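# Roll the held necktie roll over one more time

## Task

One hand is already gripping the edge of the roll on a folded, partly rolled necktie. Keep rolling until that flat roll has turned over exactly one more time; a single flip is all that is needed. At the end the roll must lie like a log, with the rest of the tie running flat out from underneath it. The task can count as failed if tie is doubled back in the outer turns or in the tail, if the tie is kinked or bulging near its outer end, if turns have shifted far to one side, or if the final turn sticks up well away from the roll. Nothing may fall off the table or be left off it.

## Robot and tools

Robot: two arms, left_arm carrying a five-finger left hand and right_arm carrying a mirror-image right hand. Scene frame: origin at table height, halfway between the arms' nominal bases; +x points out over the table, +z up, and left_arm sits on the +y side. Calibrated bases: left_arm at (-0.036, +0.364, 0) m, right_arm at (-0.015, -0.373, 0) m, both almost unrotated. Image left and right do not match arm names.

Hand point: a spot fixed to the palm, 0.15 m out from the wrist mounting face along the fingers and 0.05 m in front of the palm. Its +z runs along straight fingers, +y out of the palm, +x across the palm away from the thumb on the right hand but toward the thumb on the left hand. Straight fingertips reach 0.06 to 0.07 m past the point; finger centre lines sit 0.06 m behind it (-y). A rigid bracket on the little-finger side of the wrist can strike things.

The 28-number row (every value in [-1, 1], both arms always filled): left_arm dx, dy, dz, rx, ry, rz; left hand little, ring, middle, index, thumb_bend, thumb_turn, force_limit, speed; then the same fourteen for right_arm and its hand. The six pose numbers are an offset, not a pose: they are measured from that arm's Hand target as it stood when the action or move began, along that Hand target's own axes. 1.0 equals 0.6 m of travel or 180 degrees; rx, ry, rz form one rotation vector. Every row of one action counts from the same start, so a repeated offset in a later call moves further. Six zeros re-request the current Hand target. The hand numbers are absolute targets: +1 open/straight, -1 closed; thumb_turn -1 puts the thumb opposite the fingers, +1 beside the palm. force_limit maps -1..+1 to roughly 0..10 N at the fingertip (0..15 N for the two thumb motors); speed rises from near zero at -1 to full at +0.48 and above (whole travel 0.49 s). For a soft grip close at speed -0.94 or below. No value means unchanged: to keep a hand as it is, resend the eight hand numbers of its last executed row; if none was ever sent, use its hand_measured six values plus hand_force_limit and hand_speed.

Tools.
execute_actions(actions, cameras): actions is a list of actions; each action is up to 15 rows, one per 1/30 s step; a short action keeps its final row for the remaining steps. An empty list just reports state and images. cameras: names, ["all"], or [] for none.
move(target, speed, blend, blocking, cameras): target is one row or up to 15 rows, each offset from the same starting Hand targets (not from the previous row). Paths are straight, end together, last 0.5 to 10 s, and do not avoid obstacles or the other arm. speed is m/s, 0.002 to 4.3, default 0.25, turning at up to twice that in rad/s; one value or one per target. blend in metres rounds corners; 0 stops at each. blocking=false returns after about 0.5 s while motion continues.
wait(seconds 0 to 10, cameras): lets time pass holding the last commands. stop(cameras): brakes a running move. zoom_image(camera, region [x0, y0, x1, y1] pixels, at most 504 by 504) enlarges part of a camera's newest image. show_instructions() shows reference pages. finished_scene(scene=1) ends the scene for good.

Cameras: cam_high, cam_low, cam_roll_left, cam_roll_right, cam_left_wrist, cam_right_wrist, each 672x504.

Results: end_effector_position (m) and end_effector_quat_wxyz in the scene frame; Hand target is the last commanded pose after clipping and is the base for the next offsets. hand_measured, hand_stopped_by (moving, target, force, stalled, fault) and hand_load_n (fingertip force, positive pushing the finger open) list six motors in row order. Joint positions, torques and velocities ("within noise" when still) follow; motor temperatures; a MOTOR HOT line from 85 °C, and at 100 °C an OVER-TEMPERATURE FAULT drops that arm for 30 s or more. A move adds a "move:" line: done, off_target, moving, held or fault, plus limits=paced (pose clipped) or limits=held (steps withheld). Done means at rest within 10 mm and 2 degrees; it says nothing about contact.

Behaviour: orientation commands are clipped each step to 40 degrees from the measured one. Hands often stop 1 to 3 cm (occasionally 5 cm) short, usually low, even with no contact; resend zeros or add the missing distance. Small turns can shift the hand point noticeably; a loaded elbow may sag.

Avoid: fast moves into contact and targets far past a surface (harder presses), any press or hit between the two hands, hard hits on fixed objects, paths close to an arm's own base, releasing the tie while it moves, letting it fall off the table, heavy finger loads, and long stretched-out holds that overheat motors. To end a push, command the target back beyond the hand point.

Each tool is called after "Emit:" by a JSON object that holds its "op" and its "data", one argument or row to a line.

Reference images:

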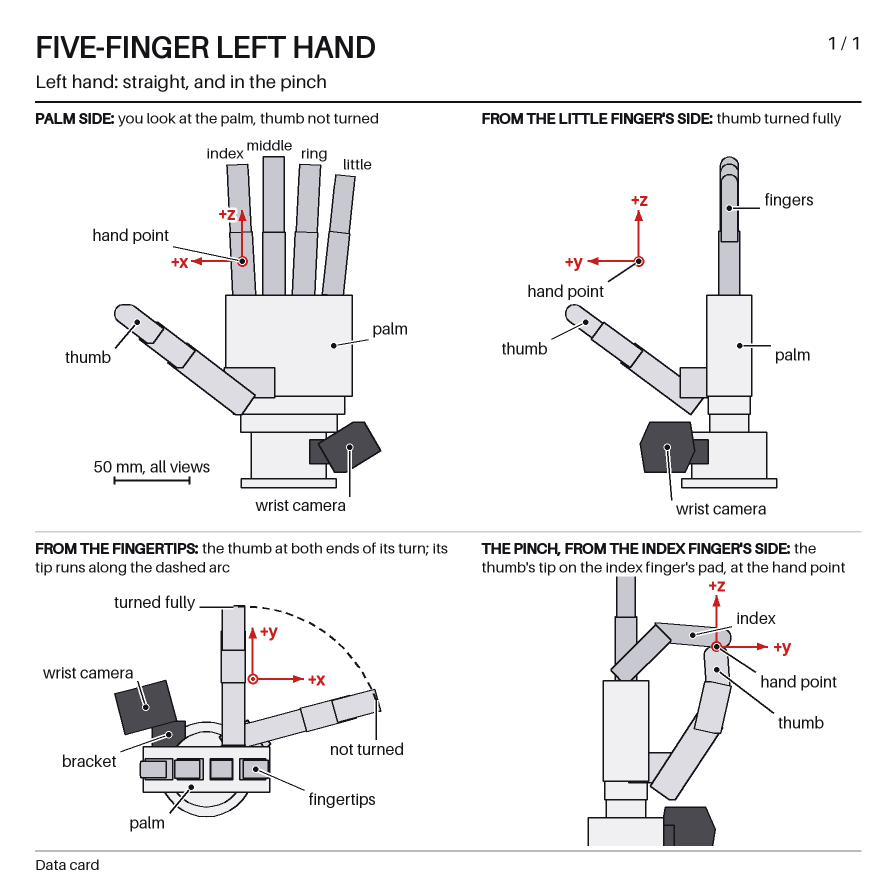

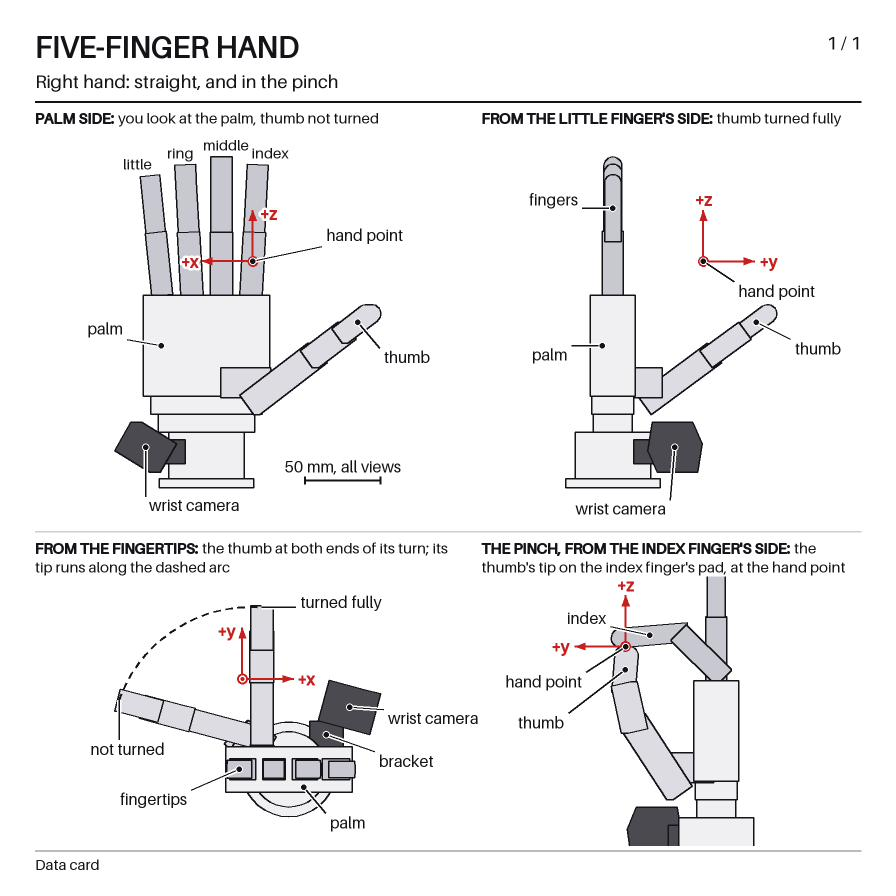

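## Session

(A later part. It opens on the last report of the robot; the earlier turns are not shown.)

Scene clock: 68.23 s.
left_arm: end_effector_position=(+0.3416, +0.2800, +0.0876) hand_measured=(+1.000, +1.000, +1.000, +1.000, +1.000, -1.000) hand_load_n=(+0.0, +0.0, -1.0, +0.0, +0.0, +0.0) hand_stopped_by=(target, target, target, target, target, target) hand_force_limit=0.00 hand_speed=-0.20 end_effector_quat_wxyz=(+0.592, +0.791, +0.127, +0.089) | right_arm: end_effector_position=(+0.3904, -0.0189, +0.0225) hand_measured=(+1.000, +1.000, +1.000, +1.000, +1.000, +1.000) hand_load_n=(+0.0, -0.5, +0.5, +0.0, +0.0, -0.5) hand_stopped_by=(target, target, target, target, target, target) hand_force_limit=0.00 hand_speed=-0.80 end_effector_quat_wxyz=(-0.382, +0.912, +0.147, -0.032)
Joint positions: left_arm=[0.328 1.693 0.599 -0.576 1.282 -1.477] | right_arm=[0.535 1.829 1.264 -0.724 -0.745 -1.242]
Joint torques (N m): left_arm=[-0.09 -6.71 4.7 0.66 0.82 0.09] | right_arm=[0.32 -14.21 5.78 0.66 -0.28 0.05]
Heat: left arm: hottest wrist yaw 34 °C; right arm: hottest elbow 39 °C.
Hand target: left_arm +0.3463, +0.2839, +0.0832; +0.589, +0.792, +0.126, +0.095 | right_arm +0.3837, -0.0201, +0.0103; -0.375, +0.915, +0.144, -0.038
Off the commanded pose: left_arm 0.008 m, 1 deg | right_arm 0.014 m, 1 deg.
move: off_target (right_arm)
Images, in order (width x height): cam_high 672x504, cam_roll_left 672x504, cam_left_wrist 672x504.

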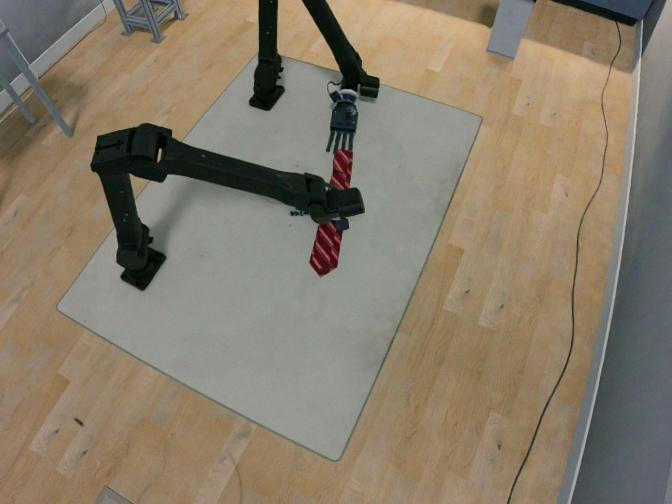

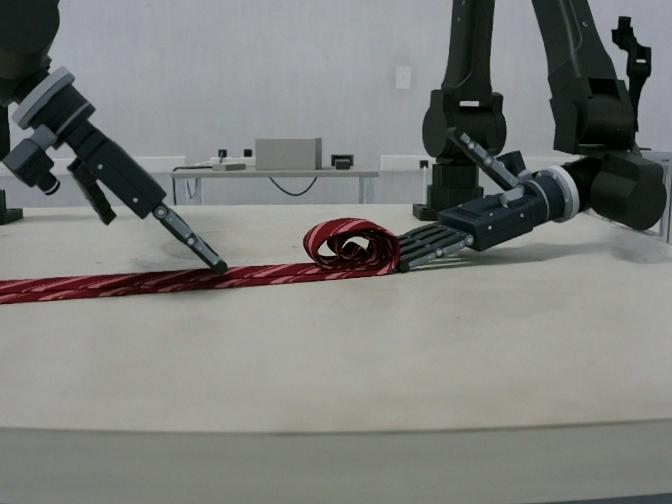

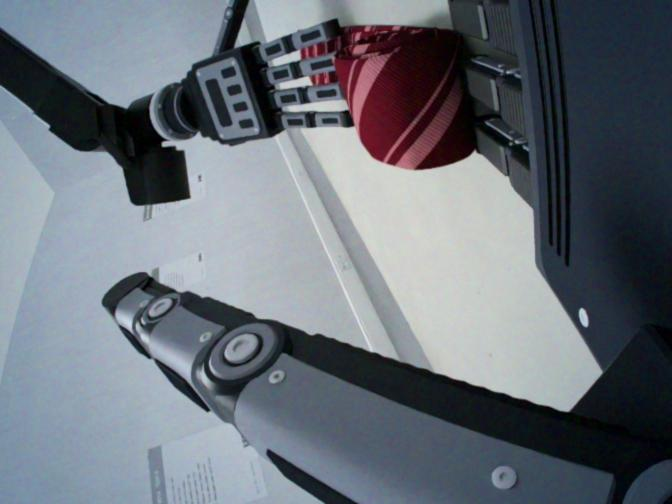

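Emit:
{"op": "move", "data": {
  "target": [
    [0,0,0,0,0,0,1,1,1,1,1,-1,0,-0.2,0.001,-0.023,-0.024,0,0,0,1,1,1,1,1,1,0,-0.8],
    [0,0,0,0,0,0,1,1,1,1,1,-1,0,-0.2,0.001,-0.102,0.053,0,0,0,1,1,1,1,1,1,0,-0.8],
    [0,0,0,0,0,0,1,1,1,1,1,-1,0,-0.2,0,-0.075,0.08,0,0,0,1,1,1,1,1,1,0,-0.8]
  ],
  "speed": [0.1, 0.1, 0.05],
  "cameras": ["cam_high", "cam_roll_left", "cam_left_wrist"]
}}

Emit:
{"op": "zoom_image", "data": {
  "camera": "cam_roll_left",
  "region": [200, 160, 500, 300]
}}

Emit:
{"op": "zoom_image", "data": {
  "camera": "cam_left_wrist",
  "region": [300, 0, 560, 200]
}}

Scene clock: 72.23 s.
left_arm: end_effector_position=(+0.3417, +0.2801, +0.0876) hand_measured=(+1.000, +1.000, +1.000, +1.000, +1.000, -1.000) hand_load_n=(+0.0, +0.0, -1.0, +0.0, +0.0, +0.0) hand_stopped_by=(target, target, target, target, target, target) hand_force_limit=0.00 hand_speed=-0.20 end_effector_quat_wxyz=(+0.592, +0.791, +0.126, +0.090) | right_arm: end_effector_position=(+0.3589, +0.0376, +0.0228) hand_measured=(+1.000, +1.000, +1.000, +1.000, +1.000, +1.000) hand_load_n=(+0.0, +0.0, +0.5, +0.0, +0.0, +0.0) hand_stopped_by=(target, target, target, target, target, target) hand_force_limit=0.00 hand_speed=-0.80 end_effector_quat_wxyz=(-0.382, +0.912, +0.148, -0.036)
Joint positions: left_arm=[0.328 1.693 0.599 -0.574 1.282 -1.477] | right_arm=[0.656 1.833 1.264 -0.627 -0.71 -1.094]
Joint torques (N m): left_arm=[-0.15 -6.83 4.72 0.59 0.82 0.1] | right_arm=[0.44 -10.99 9.14 0.73 -0.12 0.08]
Heat: left arm: hottest wrist yaw 34 °C; right arm: hottest elbow 39 °C.
Hand target: left_arm +0.3463, +0.2839, +0.0832; +0.589, +0.792, +0.126, +0.095 | right_arm +0.3645, +0.0427, +0.0073; -0.375, +0.915, +0.144, -0.038
Off the commanded pose: left_arm 0.007 m, 1 deg | right_arm 0.017 m, 1 deg.
move: off_target (right_arm)
Images, in order (width x height): cam_high 672x504, cam_roll_left 672x504, cam_left_wrist 672x504.

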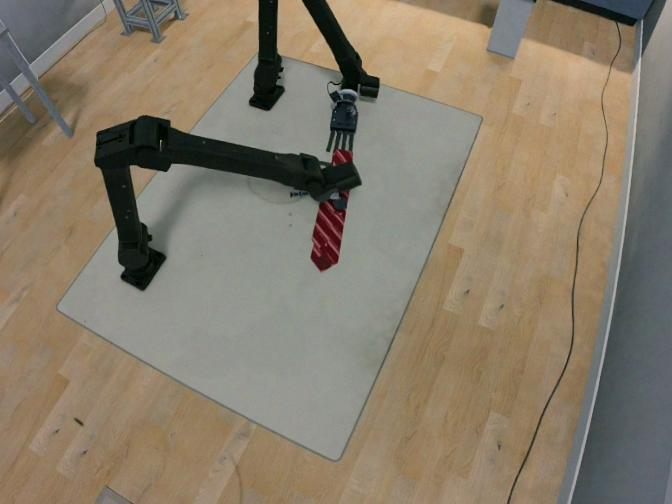

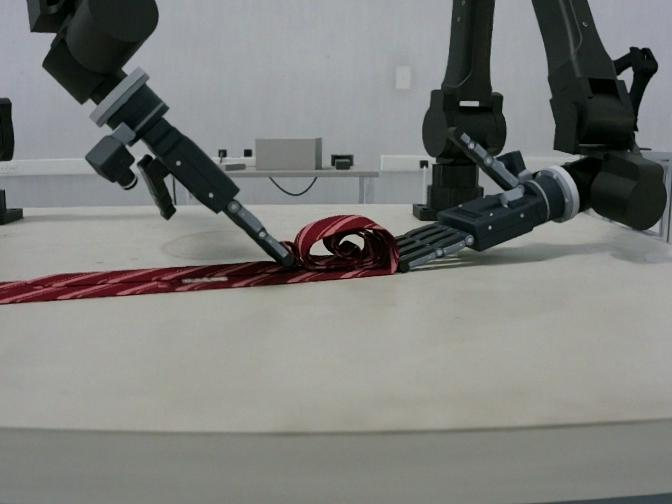

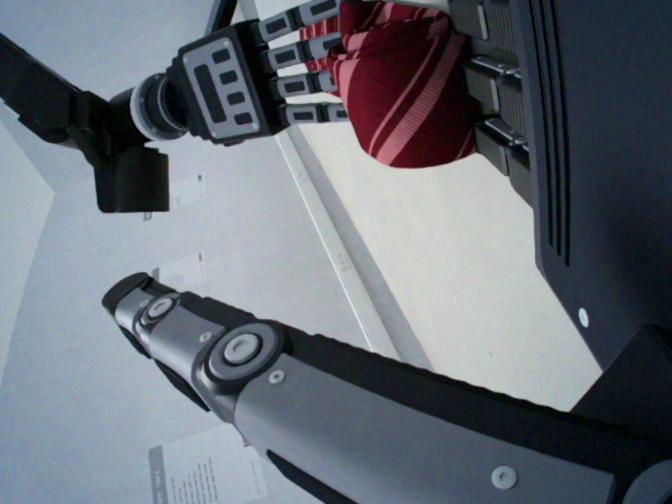

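Scaled by 1.680 from the camera's 672x504 image, which has a finer 960x720 frame.

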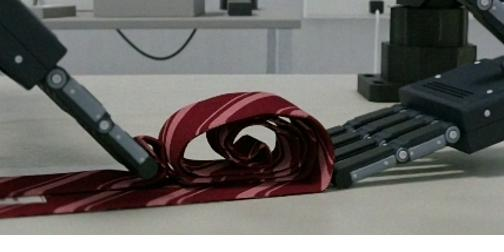

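Scaled by 1.938 from the camera's 672x504 image, which has a finer 960x720 frame.

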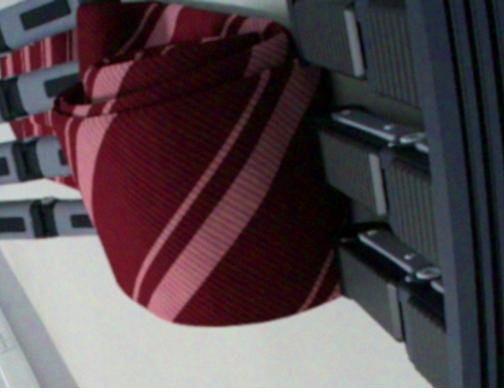

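Emit:
{"op": "move", "data": {
  "target": [
    [0,0,0,0,0,0,1,1,1,1,1,-1,0,-0.2,0,0.045,-0.048,0,0,0,1,1,1,1,1,1,0,-0.8],
    [0,0,0,0,0,0,1,1,1,1,1,-1,0,-0.2,0,-0.045,-0.13,0,0,0,1,1,1,1,1,1,0,-0.8]
  ],
  "speed": [0.05, 0.08],
  "cameras": ["cam_high", "cam_roll_left", "cam_left_wrist"]
}}

Emit:
{"op": "zoom_image", "data": {
  "camera": "cam_roll_left",
  "region": [200, 160, 500, 300]
}}

Emit:
{"op": "zoom_image", "data": {
  "camera": "cam_left_wrist",
  "region": [300, 0, 560, 200]
}}

Scene clock: 75.63 s.
left_arm: end_effector_position=(+0.3417, +0.2801, +0.0876) hand_measured=(+1.000, +1.000, +1.000, +1.000, +1.000, -1.000) hand_load_n=(+0.0, +0.0, -1.0, +0.0, +0.0, +0.0) hand_stopped_by=(target, target, target, target, target, target) hand_force_limit=0.00 hand_speed=-0.20 end_effector_quat_wxyz=(+0.592, +0.791, +0.126, +0.090) | right_arm: end_effector_position=(+0.3521, -0.0051, +0.0510) hand_measured=(+1.000, +1.000, +1.000, +1.000, +1.000, +1.000) hand_load_n=(+0.0, +0.0, +0.0, -0.5, +0.0, +0.0) hand_stopped_by=(target, target, target, target, target, target) hand_force_limit=0.00 hand_speed=-0.80 end_effector_quat_wxyz=(-0.363, +0.920, +0.132, -0.067)
Joint positions: left_arm=[0.328 1.693 0.599 -0.574 1.282 -1.477] | right_arm=[0.6 1.773 1.272 -0.818 -0.721 -1.158]
Joint torques (N m): left_arm=[0.09 -6.83 4.71 0.62 0.82 0.1] | right_arm=[-0.21 -15.74 12.42 -0.59 -0.53 -0.07]
Heat: left arm: hottest wrist yaw 34 °C; right arm: hottest elbow 39 °C.
Hand target: left_arm +0.3463, +0.2839, +0.0832; +0.589, +0.792, +0.126, +0.095 | right_arm +0.3722, +0.0083, +0.0820; -0.375, +0.915, +0.144, -0.038
Off the commanded pose: left_arm 0.007 m, 1 deg | right_arm 0.039 m, 4 deg.
move: off_target (right_arm)
Images, in order (width x height): cam_high 672x504, cam_roll_left 672x504, cam_left_wrist 672x504.

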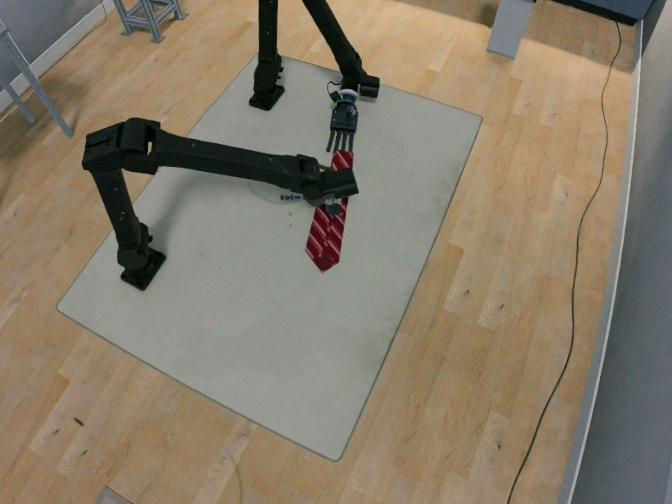

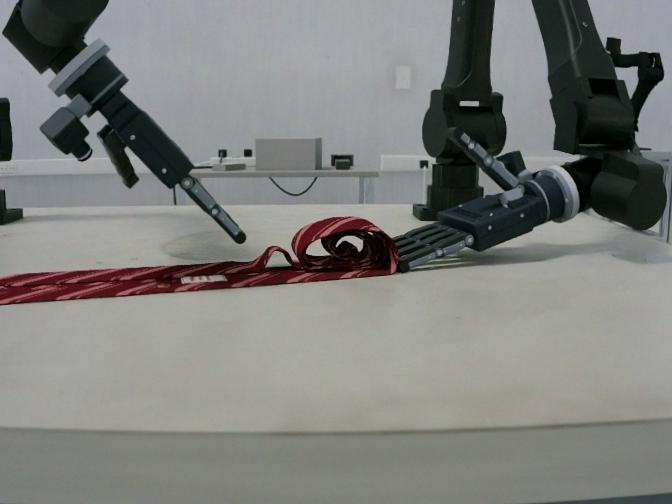

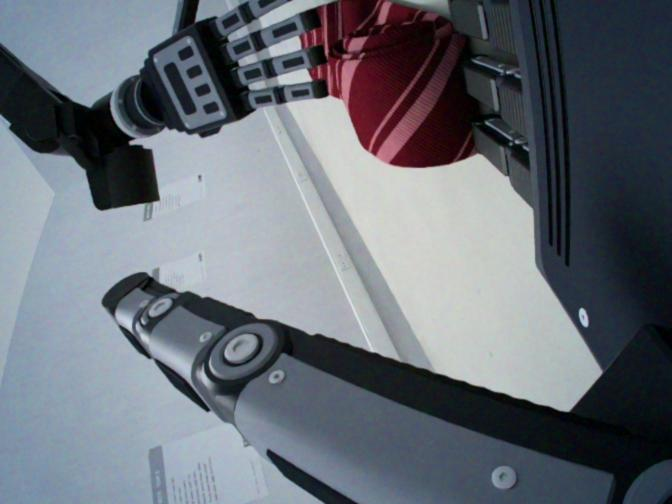

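Scaled by 1.680 from the camera's 672x504 image, which has a finer 960x720 frame.

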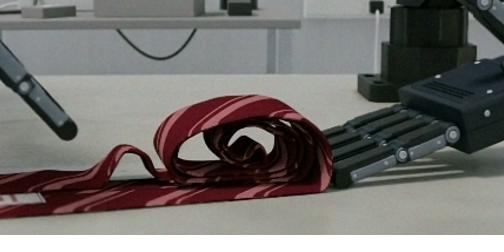

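Scaled by 1.938 from the camera's 672x504 image, which has a finer 960x720 frame.

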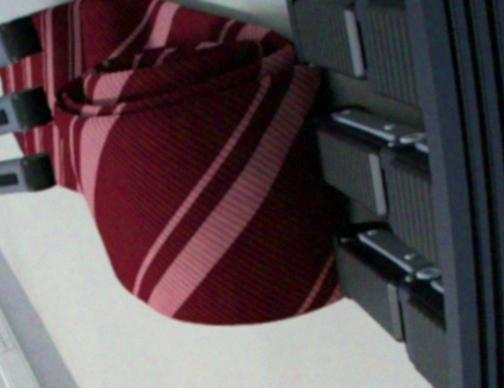

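Emit:
{"op": "zoom_image", "data": {
  "camera": "cam_high",
  "region": [290, 130, 370, 290]
}}

Emit:
{"op": "execute_actions", "data": {
  "actions": [],
  "cameras": ["cam_high", "cam_low", "cam_roll_right", "cam_right_wrist"]
}}

Emit:
{"op": "zoom_image", "data": {
  "camera": "cam_low",
  "region": [260, 280, 520, 390]
}}

Scaled by 3.150 from the camera's 672x504 image, which has a finer 960x720 frame.

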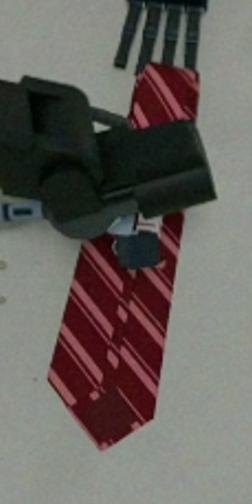

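Scene clock: 76.17 s.
left_arm: end_effector_position=(+0.3417, +0.2801, +0.0876) hand_measured=(+1.000, +1.000, +1.000, +1.000, +1.000, -1.000) hand_load_n=(+0.0, +0.0, -1.0, +0.0, +0.0, +0.0) hand_stopped_by=(target, target, target, target, target, target) hand_force_limit=0.00 hand_speed=-0.20 end_effector_quat_wxyz=(+0.592, +0.791, +0.126, +0.090) | right_arm: end_effector_position=(+0.3520, -0.0051, +0.0510) hand_measured=(+1.000, +1.000, +1.000, +1.000, +1.000, +1.000) hand_load_n=(+0.0, +0.0, +0.0, +0.0, +0.0, +0.0) hand_stopped_by=(target, target, target, target, target, target) hand_force_limit=0.00 hand_speed=-0.80 end_effector_quat_wxyz=(-0.363, +0.920, +0.132, -0.067)
Joint positions: left_arm=[0.328 1.693 0.599 -0.574 1.282 -1.477] | right_arm=[0.6 1.773 1.272 -0.818 -0.721 -1.158]
Joint velocities: within noise
Joint torques (N m): left_arm=[0.03 -6.83 4.75 0.59 0.83 0.1] | right_arm=[-0.85 -16.44 12.36 -0.61 -0.54 -0.09]
Motor temperatures (°C): left_arm=[31 32 33 32 34 31] | right_arm=[30 35 39 32 32 32]
Heat: left arm: hottest wrist yaw 34 °C; right arm: hottest elbow 39 °C.
Hand target: left_arm +0.3463, +0.2839, +0.0832; +0.589, +0.792, +0.126, +0.095 | right_arm +0.3721, +0.0083, +0.0820; -0.375, +0.915, +0.144, -0.038
Off the commanded pose: left_arm 0.007 m, 1 deg | right_arm 0.039 m, 4 deg.
Images, in order (width x height): cam_high 672x504, cam_low 672x504, cam_roll_right 672x504, cam_right_wrist 672x504.

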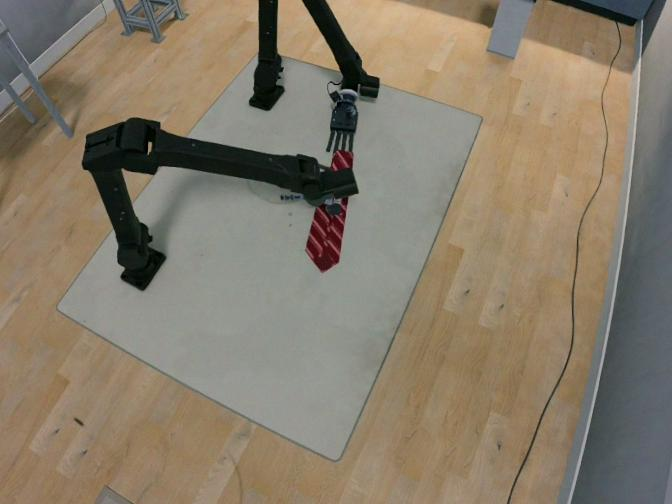

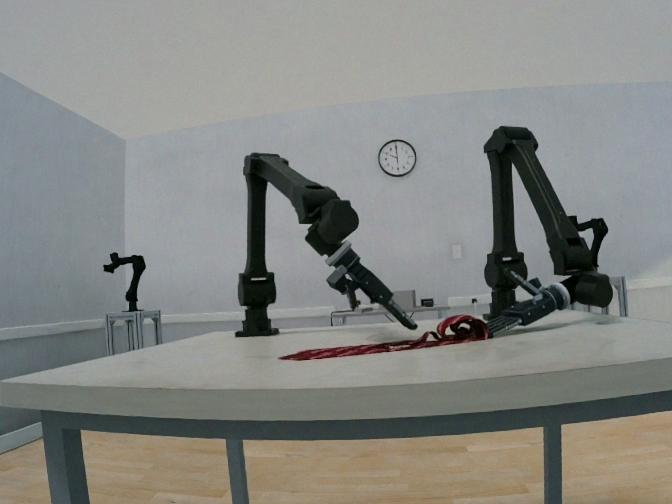

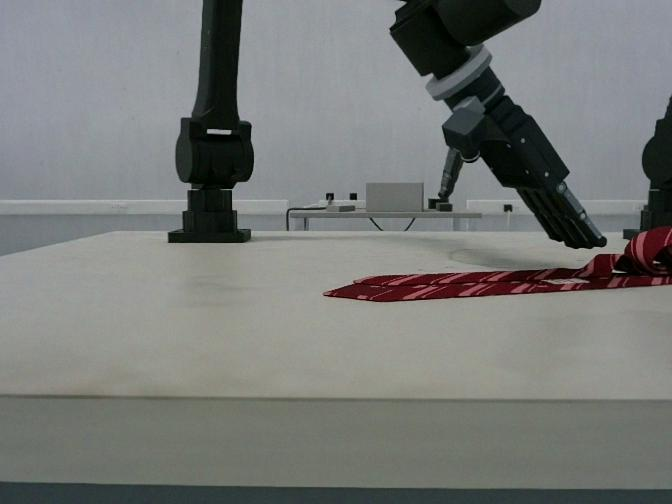

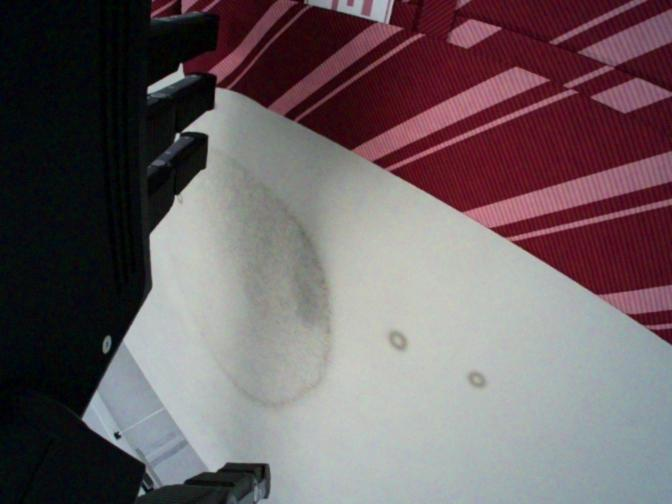

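Scaled by 1.938 from the camera's 672x504 image, which has a finer 960x720 frame.

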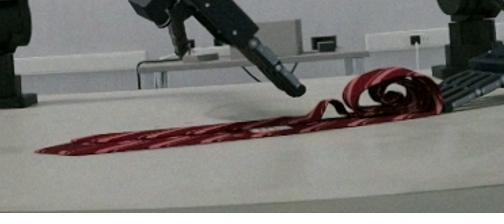

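Emit:
{"op": "move", "data": {
  "target": [
    [0,0,0,0,0,0,1,1,1,1,1,-1,0,-0.2,-0.005,0.0895,0.0918,0,0,0,1,1,1,1,1,1,0,-0.8],
    [0,0,0,0,0,0,1,1,1,1,1,-1,0,-0.2,-0.005,0.149,0.0337,0,0,0,1,1,1,1,1,1,0,-0.8]
  ],
  "speed": [0.06, 0.05],
  "cameras": ["cam_high", "cam_roll_left", "cam_roll_right", "cam_left_wrist"]
}}

Emit:
{"op": "zoom_image", "data": {
  "camera": "cam_roll_left",
  "region": [150, 160, 450, 300]
}}

Scene clock: 80.37 s.
left_arm: end_effector_position=(+0.3417, +0.2801, +0.0876) hand_measured=(+1.000, +1.000, +1.000, +1.000, +1.000, -1.000) hand_load_n=(+0.0, +0.0, -1.0, +0.0, +0.0, +0.0) hand_stopped_by=(target, target, target, target, target, target) hand_force_limit=0.00 hand_speed=-0.20 end_effector_quat_wxyz=(+0.592, +0.791, +0.126, +0.090) | right_arm: end_effector_position=(+0.3945, -0.0248, +0.0204) hand_measured=(+1.000, +1.000, +1.000, +1.000, +1.000, +1.000) hand_load_n=(+0.0, +0.0, +0.5, +0.0, -0.5, -0.5) hand_stopped_by=(target, target, target, target, target, target) hand_force_limit=0.00 hand_speed=-0.80 end_effector_quat_wxyz=(-0.390, +0.908, +0.152, -0.024)
Joint positions: left_arm=[0.328 1.693 0.599 -0.574 1.282 -1.477] | right_arm=[0.518 1.825 1.247 -0.703 -0.76 -1.265]
Joint torques (N m): left_arm=[-0.21 -6.89 4.68 0.61 0.82 0.1] | right_arm=[-1.2 -12.57 5.83 -0.54 0.03 -0.14]
Heat: left arm: hottest wrist yaw 34 °C; right arm: hottest elbow 40 °C.
Hand target: left_arm +0.3463, +0.2839, +0.0832; +0.589, +0.792, +0.126, +0.095 | right_arm +0.3869, -0.0394, +0.0052; -0.375, +0.915, +0.144, -0.038
Off the commanded pose: left_arm 0.007 m, 1 deg | right_arm 0.023 m, 3 deg.
move: off_target (right_arm)
Images, in order (width x height): cam_high 672x504, cam_roll_left 672x504, cam_roll_right 672x504, cam_left_wrist 672x504.

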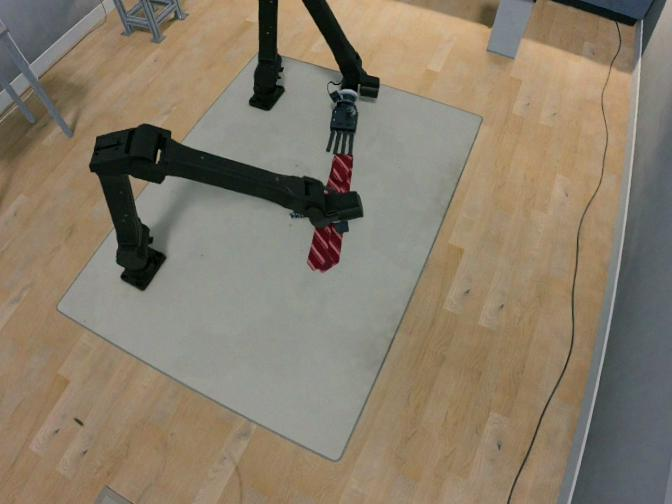

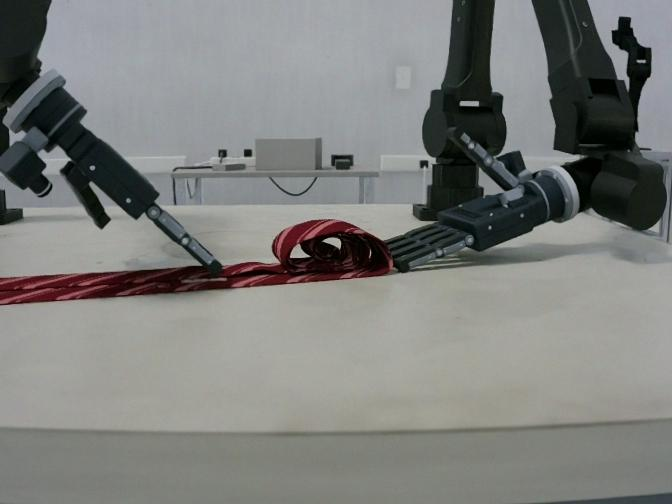

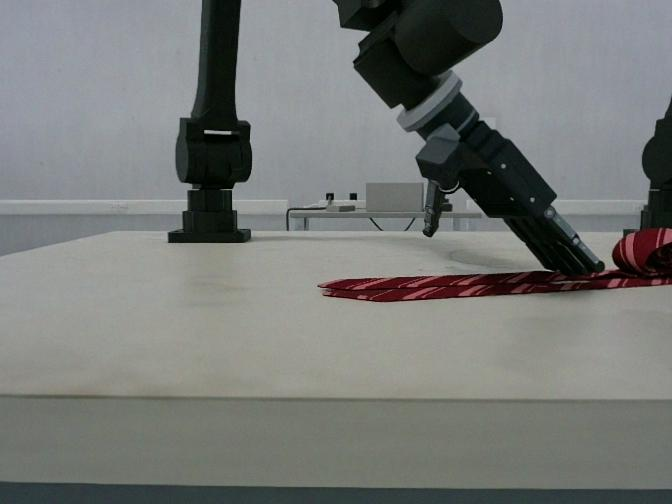

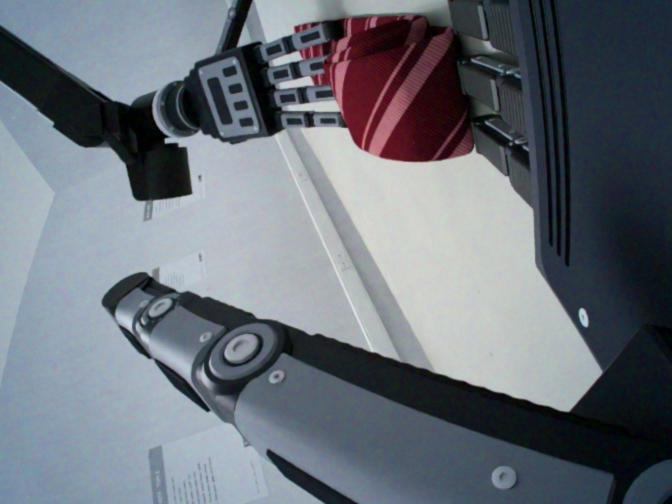

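Scaled by 1.680 from the camera's 672x504 image, which has a finer 960x720 frame.

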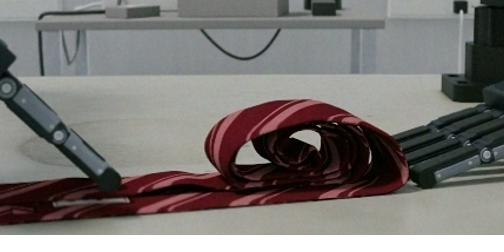

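Emit:
{"op": "zoom_image", "data": {
  "camera": "cam_left_wrist",
  "region": [240, 0, 500, 200]
}}

Emit:
{"op": "zoom_image", "data": {
  "camera": "cam_high",
  "region": [290, 130, 370, 290]
}}

Scaled by 1.938 from the camera's 672x504 image, which has a finer 960x720 frame.

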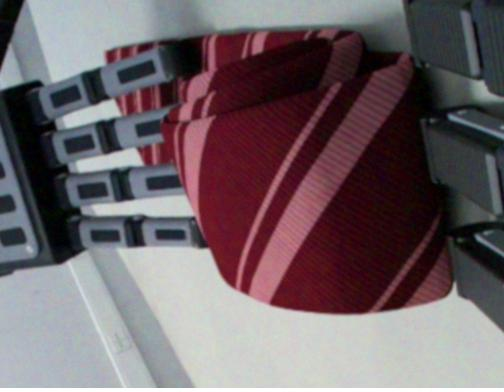

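Scaled by 3.150 from the camera's 672x504 image, which has a finer 960x720 frame.

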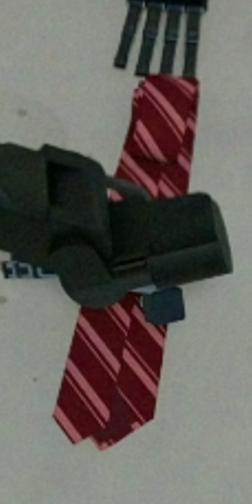

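Emit:
{"op": "move", "data": {
  "target": [
    [0,0,0,0,0,0,1,1,1,1,1,-1,0,-0.2,0.0038,-0.07,-0.0715,0,0,0,1,1,1,1,1,1,0,-0.8],
    [0,0,0,0,0,0,1,1,1,1,1,-1,0,-0.2,0.0115,-0.1445,0.0018,0,0,0,1,1,1,1,1,1,0,-0.8]
  ],
  "speed": [0.15, 0.15],
  "cameras": ["cam_high", "cam_roll_left", "cam_left_wrist"]
}}

Emit:
{"op": "zoom_image", "data": {
  "camera": "cam_left_wrist",
  "region": [240, 0, 500, 200]
}}

Emit:
{"op": "zoom_image", "data": {
  "camera": "cam_high",
  "region": [290, 130, 370, 290]
}}

Scene clock: 84.40 s.
left_arm: end_effector_position=(+0.3417, +0.2801, +0.0876) hand_measured=(+1.000, +1.000, +1.000, +1.000, +1.000, -1.000) hand_load_n=(-0.5, +0.0, -1.0, +0.0, +0.0, +0.0) hand_stopped_by=(target, target, target, target, target, target) hand_force_limit=0.00 hand_speed=-0.20 end_effector_quat_wxyz=(+0.592, +0.791, +0.126, +0.090) | right_arm: end_effector_position=(+0.3479, +0.0061, +0.0504) hand_measured=(+1.000, +1.000, +1.000, +1.000, +1.000, +1.000) hand_load_n=(+0.0, +0.0, +0.0, +0.0, +0.0, +0.0) hand_stopped_by=(target, target, target, target, target, target) hand_force_limit=0.00 hand_speed=-0.80 end_effector_quat_wxyz=(-0.364, +0.919, +0.140, -0.064)
Joint positions: left_arm=[0.328 1.693 0.599 -0.574 1.282 -1.477] | right_arm=[0.623 1.775 1.274 -0.797 -0.715 -1.146]
Joint torques (N m): left_arm=[-0.15 -6.65 4.68 0.59 0.82 0.09] | right_arm=[-0.56 -13.39 12.53 0.72 -0.5 0.04]
Heat: left arm: hottest wrist yaw 34 °C; right arm: hottest elbow 39 °C.
Hand target: left_arm +0.3463, +0.2839, +0.0832; +0.589, +0.792, +0.126, +0.095 | right_arm +0.3726, +0.0220, +0.0649; -0.375, +0.915, +0.144, -0.038
Off the commanded pose: left_arm 0.007 m, 1 deg | right_arm 0.033 m, 3 deg.
move: off_target (right_arm)
Images, in order (width x height): cam_high 672x504, cam_roll_left 672x504, cam_left_wrist 672x504.

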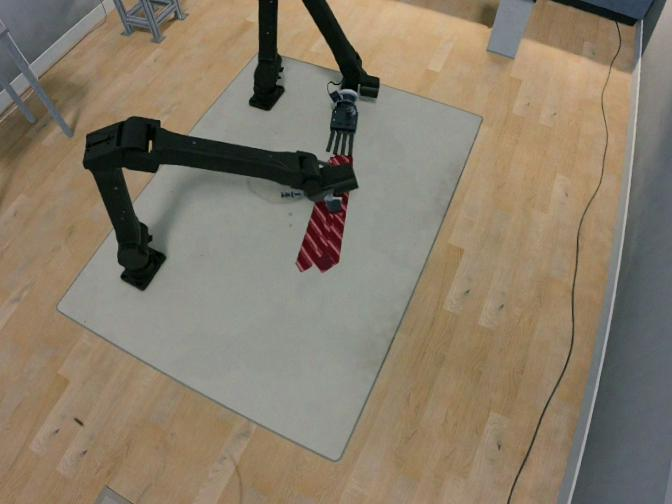

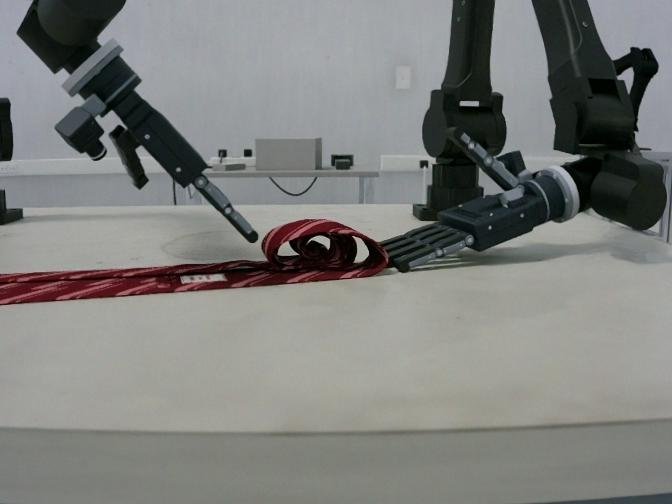

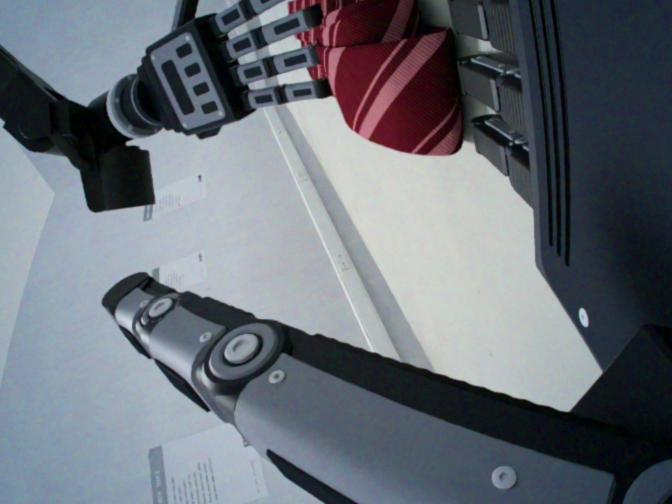

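Scaled by 1.938 from the camera's 672x504 image, which has a finer 960x720 frame.

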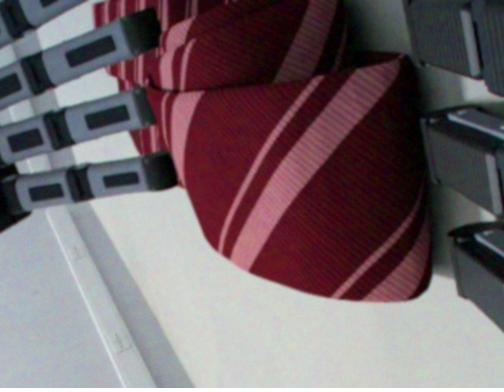

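Scaled by 3.150 from the camera's 672x504 image, which has a finer 960x720 frame.

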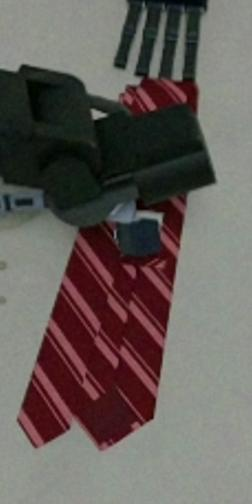

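Emit:
{"op": "move", "data": {
  "target": [0,0,0,0,0,0,1,1,1,1,1,-1,0,-0.2,0.0,-0.13,-0.32,0,0,0,1,1,1,1,1,1,0,-0.8],
  "speed": 0.2,
  "cameras": ["cam_high", "cam_roll_left", "cam_roll_right", "cam_left_wrist", "cam_right_wrist"]
}}

Emit:
{"op": "zoom_image", "data": {
  "camera": "cam_high",
  "region": [290, 130, 370, 290]
}}

Scene clock: 86.80 s.
left_arm: end_effector_position=(+0.3417, +0.2801, +0.0876) hand_measured=(+1.000, +1.000, +1.000, +1.000, +1.000, -1.000) hand_load_n=(+0.0, +0.0, -0.5, +0.0, +0.0, +0.0) hand_stopped_by=(target, target, target, target, target, target) hand_force_limit=0.00 hand_speed=-0.20 end_effector_quat_wxyz=(+0.592, +0.791, +0.126, +0.090) | right_arm: end_effector_position=(+0.3739, -0.0600, +0.2272) hand_measured=(+1.000, +1.000, +1.000, +1.000, +1.000, +1.000) hand_load_n=(+0.0, +0.0, +0.0, +0.0, +0.0, +0.0) hand_stopped_by=(target, target, target, target, target, target) hand_force_limit=0.00 hand_speed=-0.80 end_effector_quat_wxyz=(-0.363, +0.920, +0.131, -0.067)
Joint positions: left_arm=[0.328 1.693 0.599 -0.574 1.282 -1.477] | right_arm=[0.486 1.639 1.582 -1.36 -0.744 -1.306]
Joint torques (N m): left_arm=[-0.03 -6.71 4.74 0.65 0.82 0.1] | right_arm=[-0.67 -14.1 14.02 -0.57 -0.88 -0.11]
Heat: left arm: hottest wrist yaw 34 °C; right arm: hottest elbow 40 °C.
Hand target: left_arm +0.3463, +0.2839, +0.0832; +0.589, +0.792, +0.126, +0.095 | right_arm +0.3885, -0.0548, +0.2567; -0.375, +0.915, +0.144, -0.038
Off the commanded pose: left_arm 0.007 m, 1 deg | right_arm 0.033 m, 4 deg.
move: off_target (right_arm)
Images, in order (width x height): cam_high 672x504, cam_roll_left 672x504, cam_roll_right 672x504, cam_left_wrist 672x504, cam_right_wrist 672x504.

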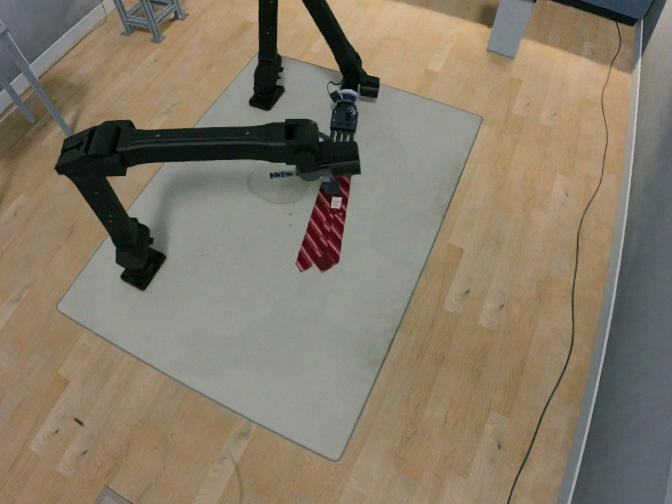

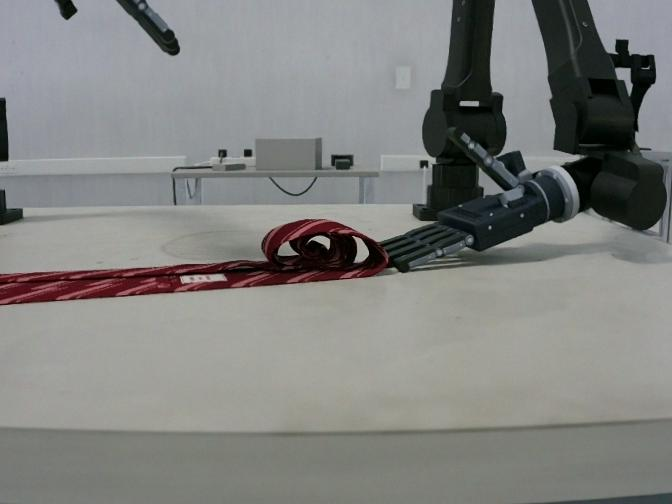

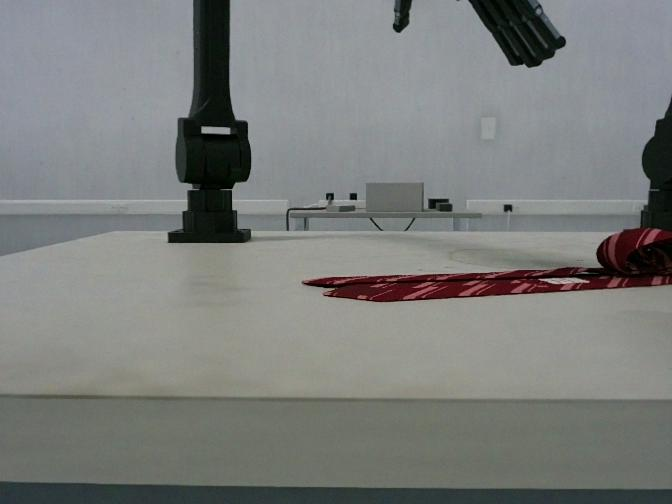

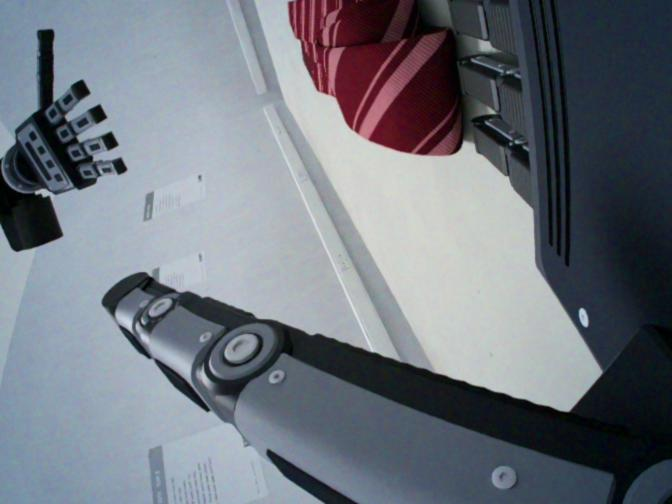

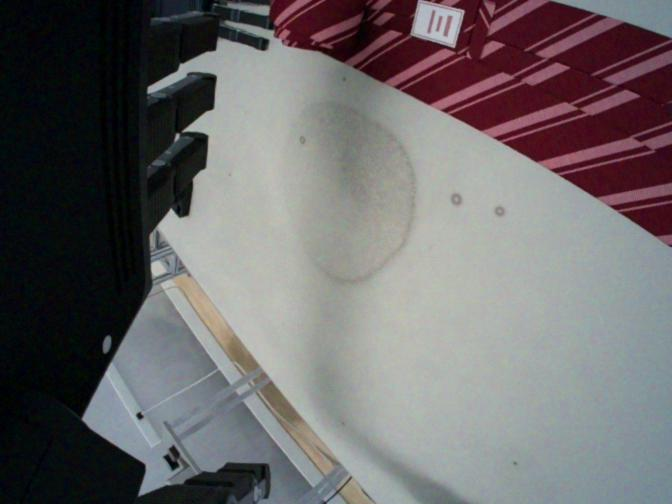

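Scaled by 3.150 from the camera's 672x504 image, which has a finer 960x720 frame.

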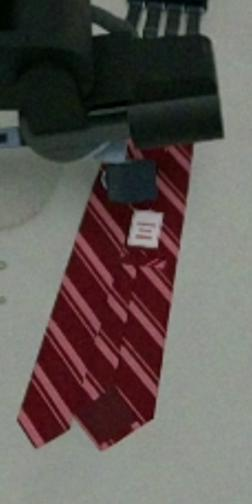

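Emit:
{"op": "move", "data": {
  "target": [0,0,0,0,0,0,1,1,1,1,1,-1,0,-0.2,0.0665,0.365,-0.05,-0.2,0,0,-1,-1,-1,1,1,1,0,-0.2],
  "speed": 0.25,
  "cameras": ["cam_high", "cam_low", "cam_roll_right", "cam_right_wrist"]
}}

Emit:
{"op": "zoom_image", "data": {
  "camera": "cam_high",
  "region": [270, 130, 400, 300]
}}

Scene clock: 91.63 s.
left_arm: end_effector_position=(+0.3417, +0.2801, +0.0876) hand_measured=(+1.000, +1.000, +1.000, +1.000, +1.000, -1.000) hand_load_n=(+0.0, +0.0, -1.0, +0.0, +0.0, +0.0) hand_stopped_by=(target, target, target, target, target, target) hand_force_limit=0.00 hand_speed=-0.20 end_effector_quat_wxyz=(+0.592, +0.791, +0.126, +0.090) | right_arm: end_effector_position=(+0.4796, -0.2092, +0.1361) hand_measured=(-1.000, -1.000, -1.000, +1.000, +1.000, +1.000) hand_load_n=(+0.0, +0.0, +0.0, +0.0, +0.0, +0.0) hand_stopped_by=(target, target, target, target, target, target) hand_force_limit=0.00 hand_speed=-0.20 end_effector_quat_wxyz=(-0.076, +0.986, +0.146, +0.009)
Joint positions: left_arm=[0.328 1.693 0.599 -0.574 1.282 -1.477] | right_arm=[0.374 1.779 1.582 -1.32 -0.145 -1.486]
Joint torques (N m): left_arm=[-0.15 -6.77 4.7 0.65 0.8 0.09] | right_arm=[-0.56 -13.1 7.86 0.14 0.03 -0.11]
Heat: left arm: hottest wrist yaw 34 °C; right arm: hottest elbow 40 °C.
Hand target: left_arm +0.3463, +0.2839, +0.0832; +0.589, +0.792, +0.126, +0.095 | right_arm +0.4835, -0.2118, +0.1271; -0.074, +0.986, +0.149, +0.008
Off the commanded pose: left_arm 0.007 m, 1 deg | right_arm 0.010 m, 0 deg.
move: done
Images, in order (width x height): cam_high 672x504, cam_low 672x504, cam_roll_right 672x504, cam_right_wrist 672x504.

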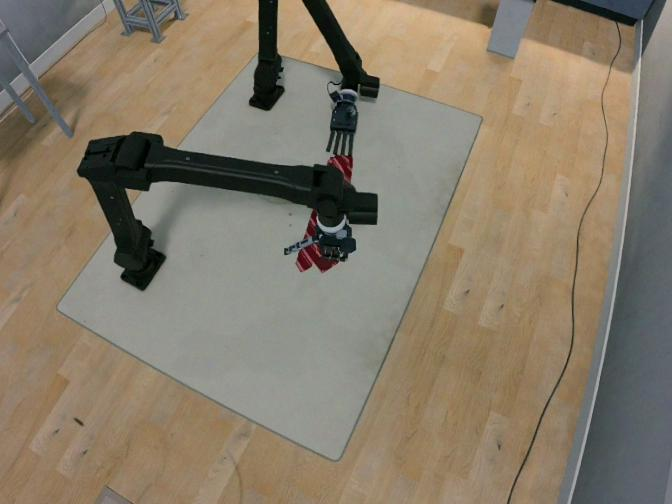

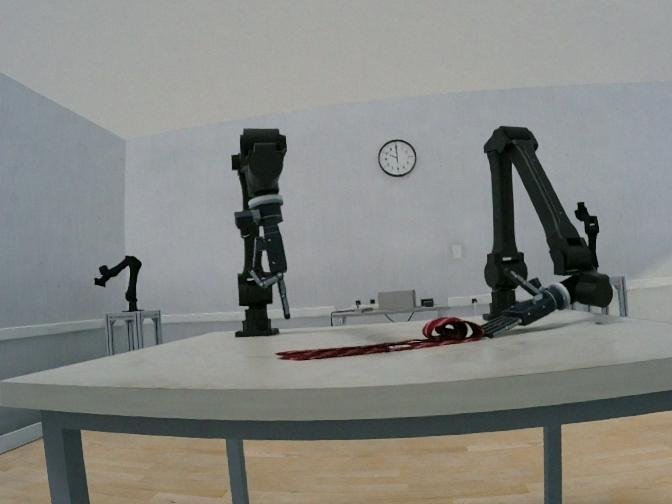

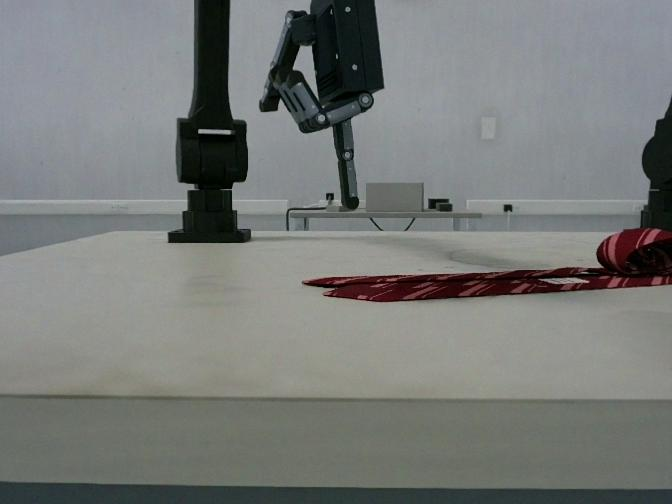

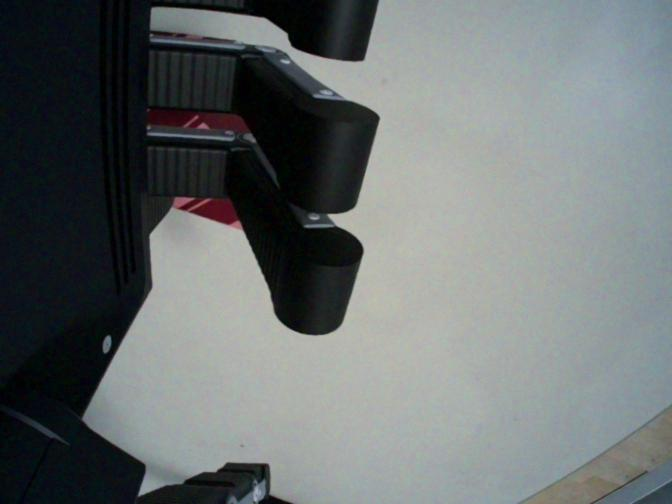

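Scaled by 2.965 from the camera's 672x504 image, which has a finer 960x720 frame.

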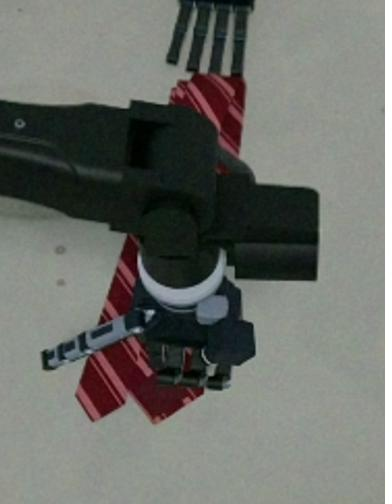

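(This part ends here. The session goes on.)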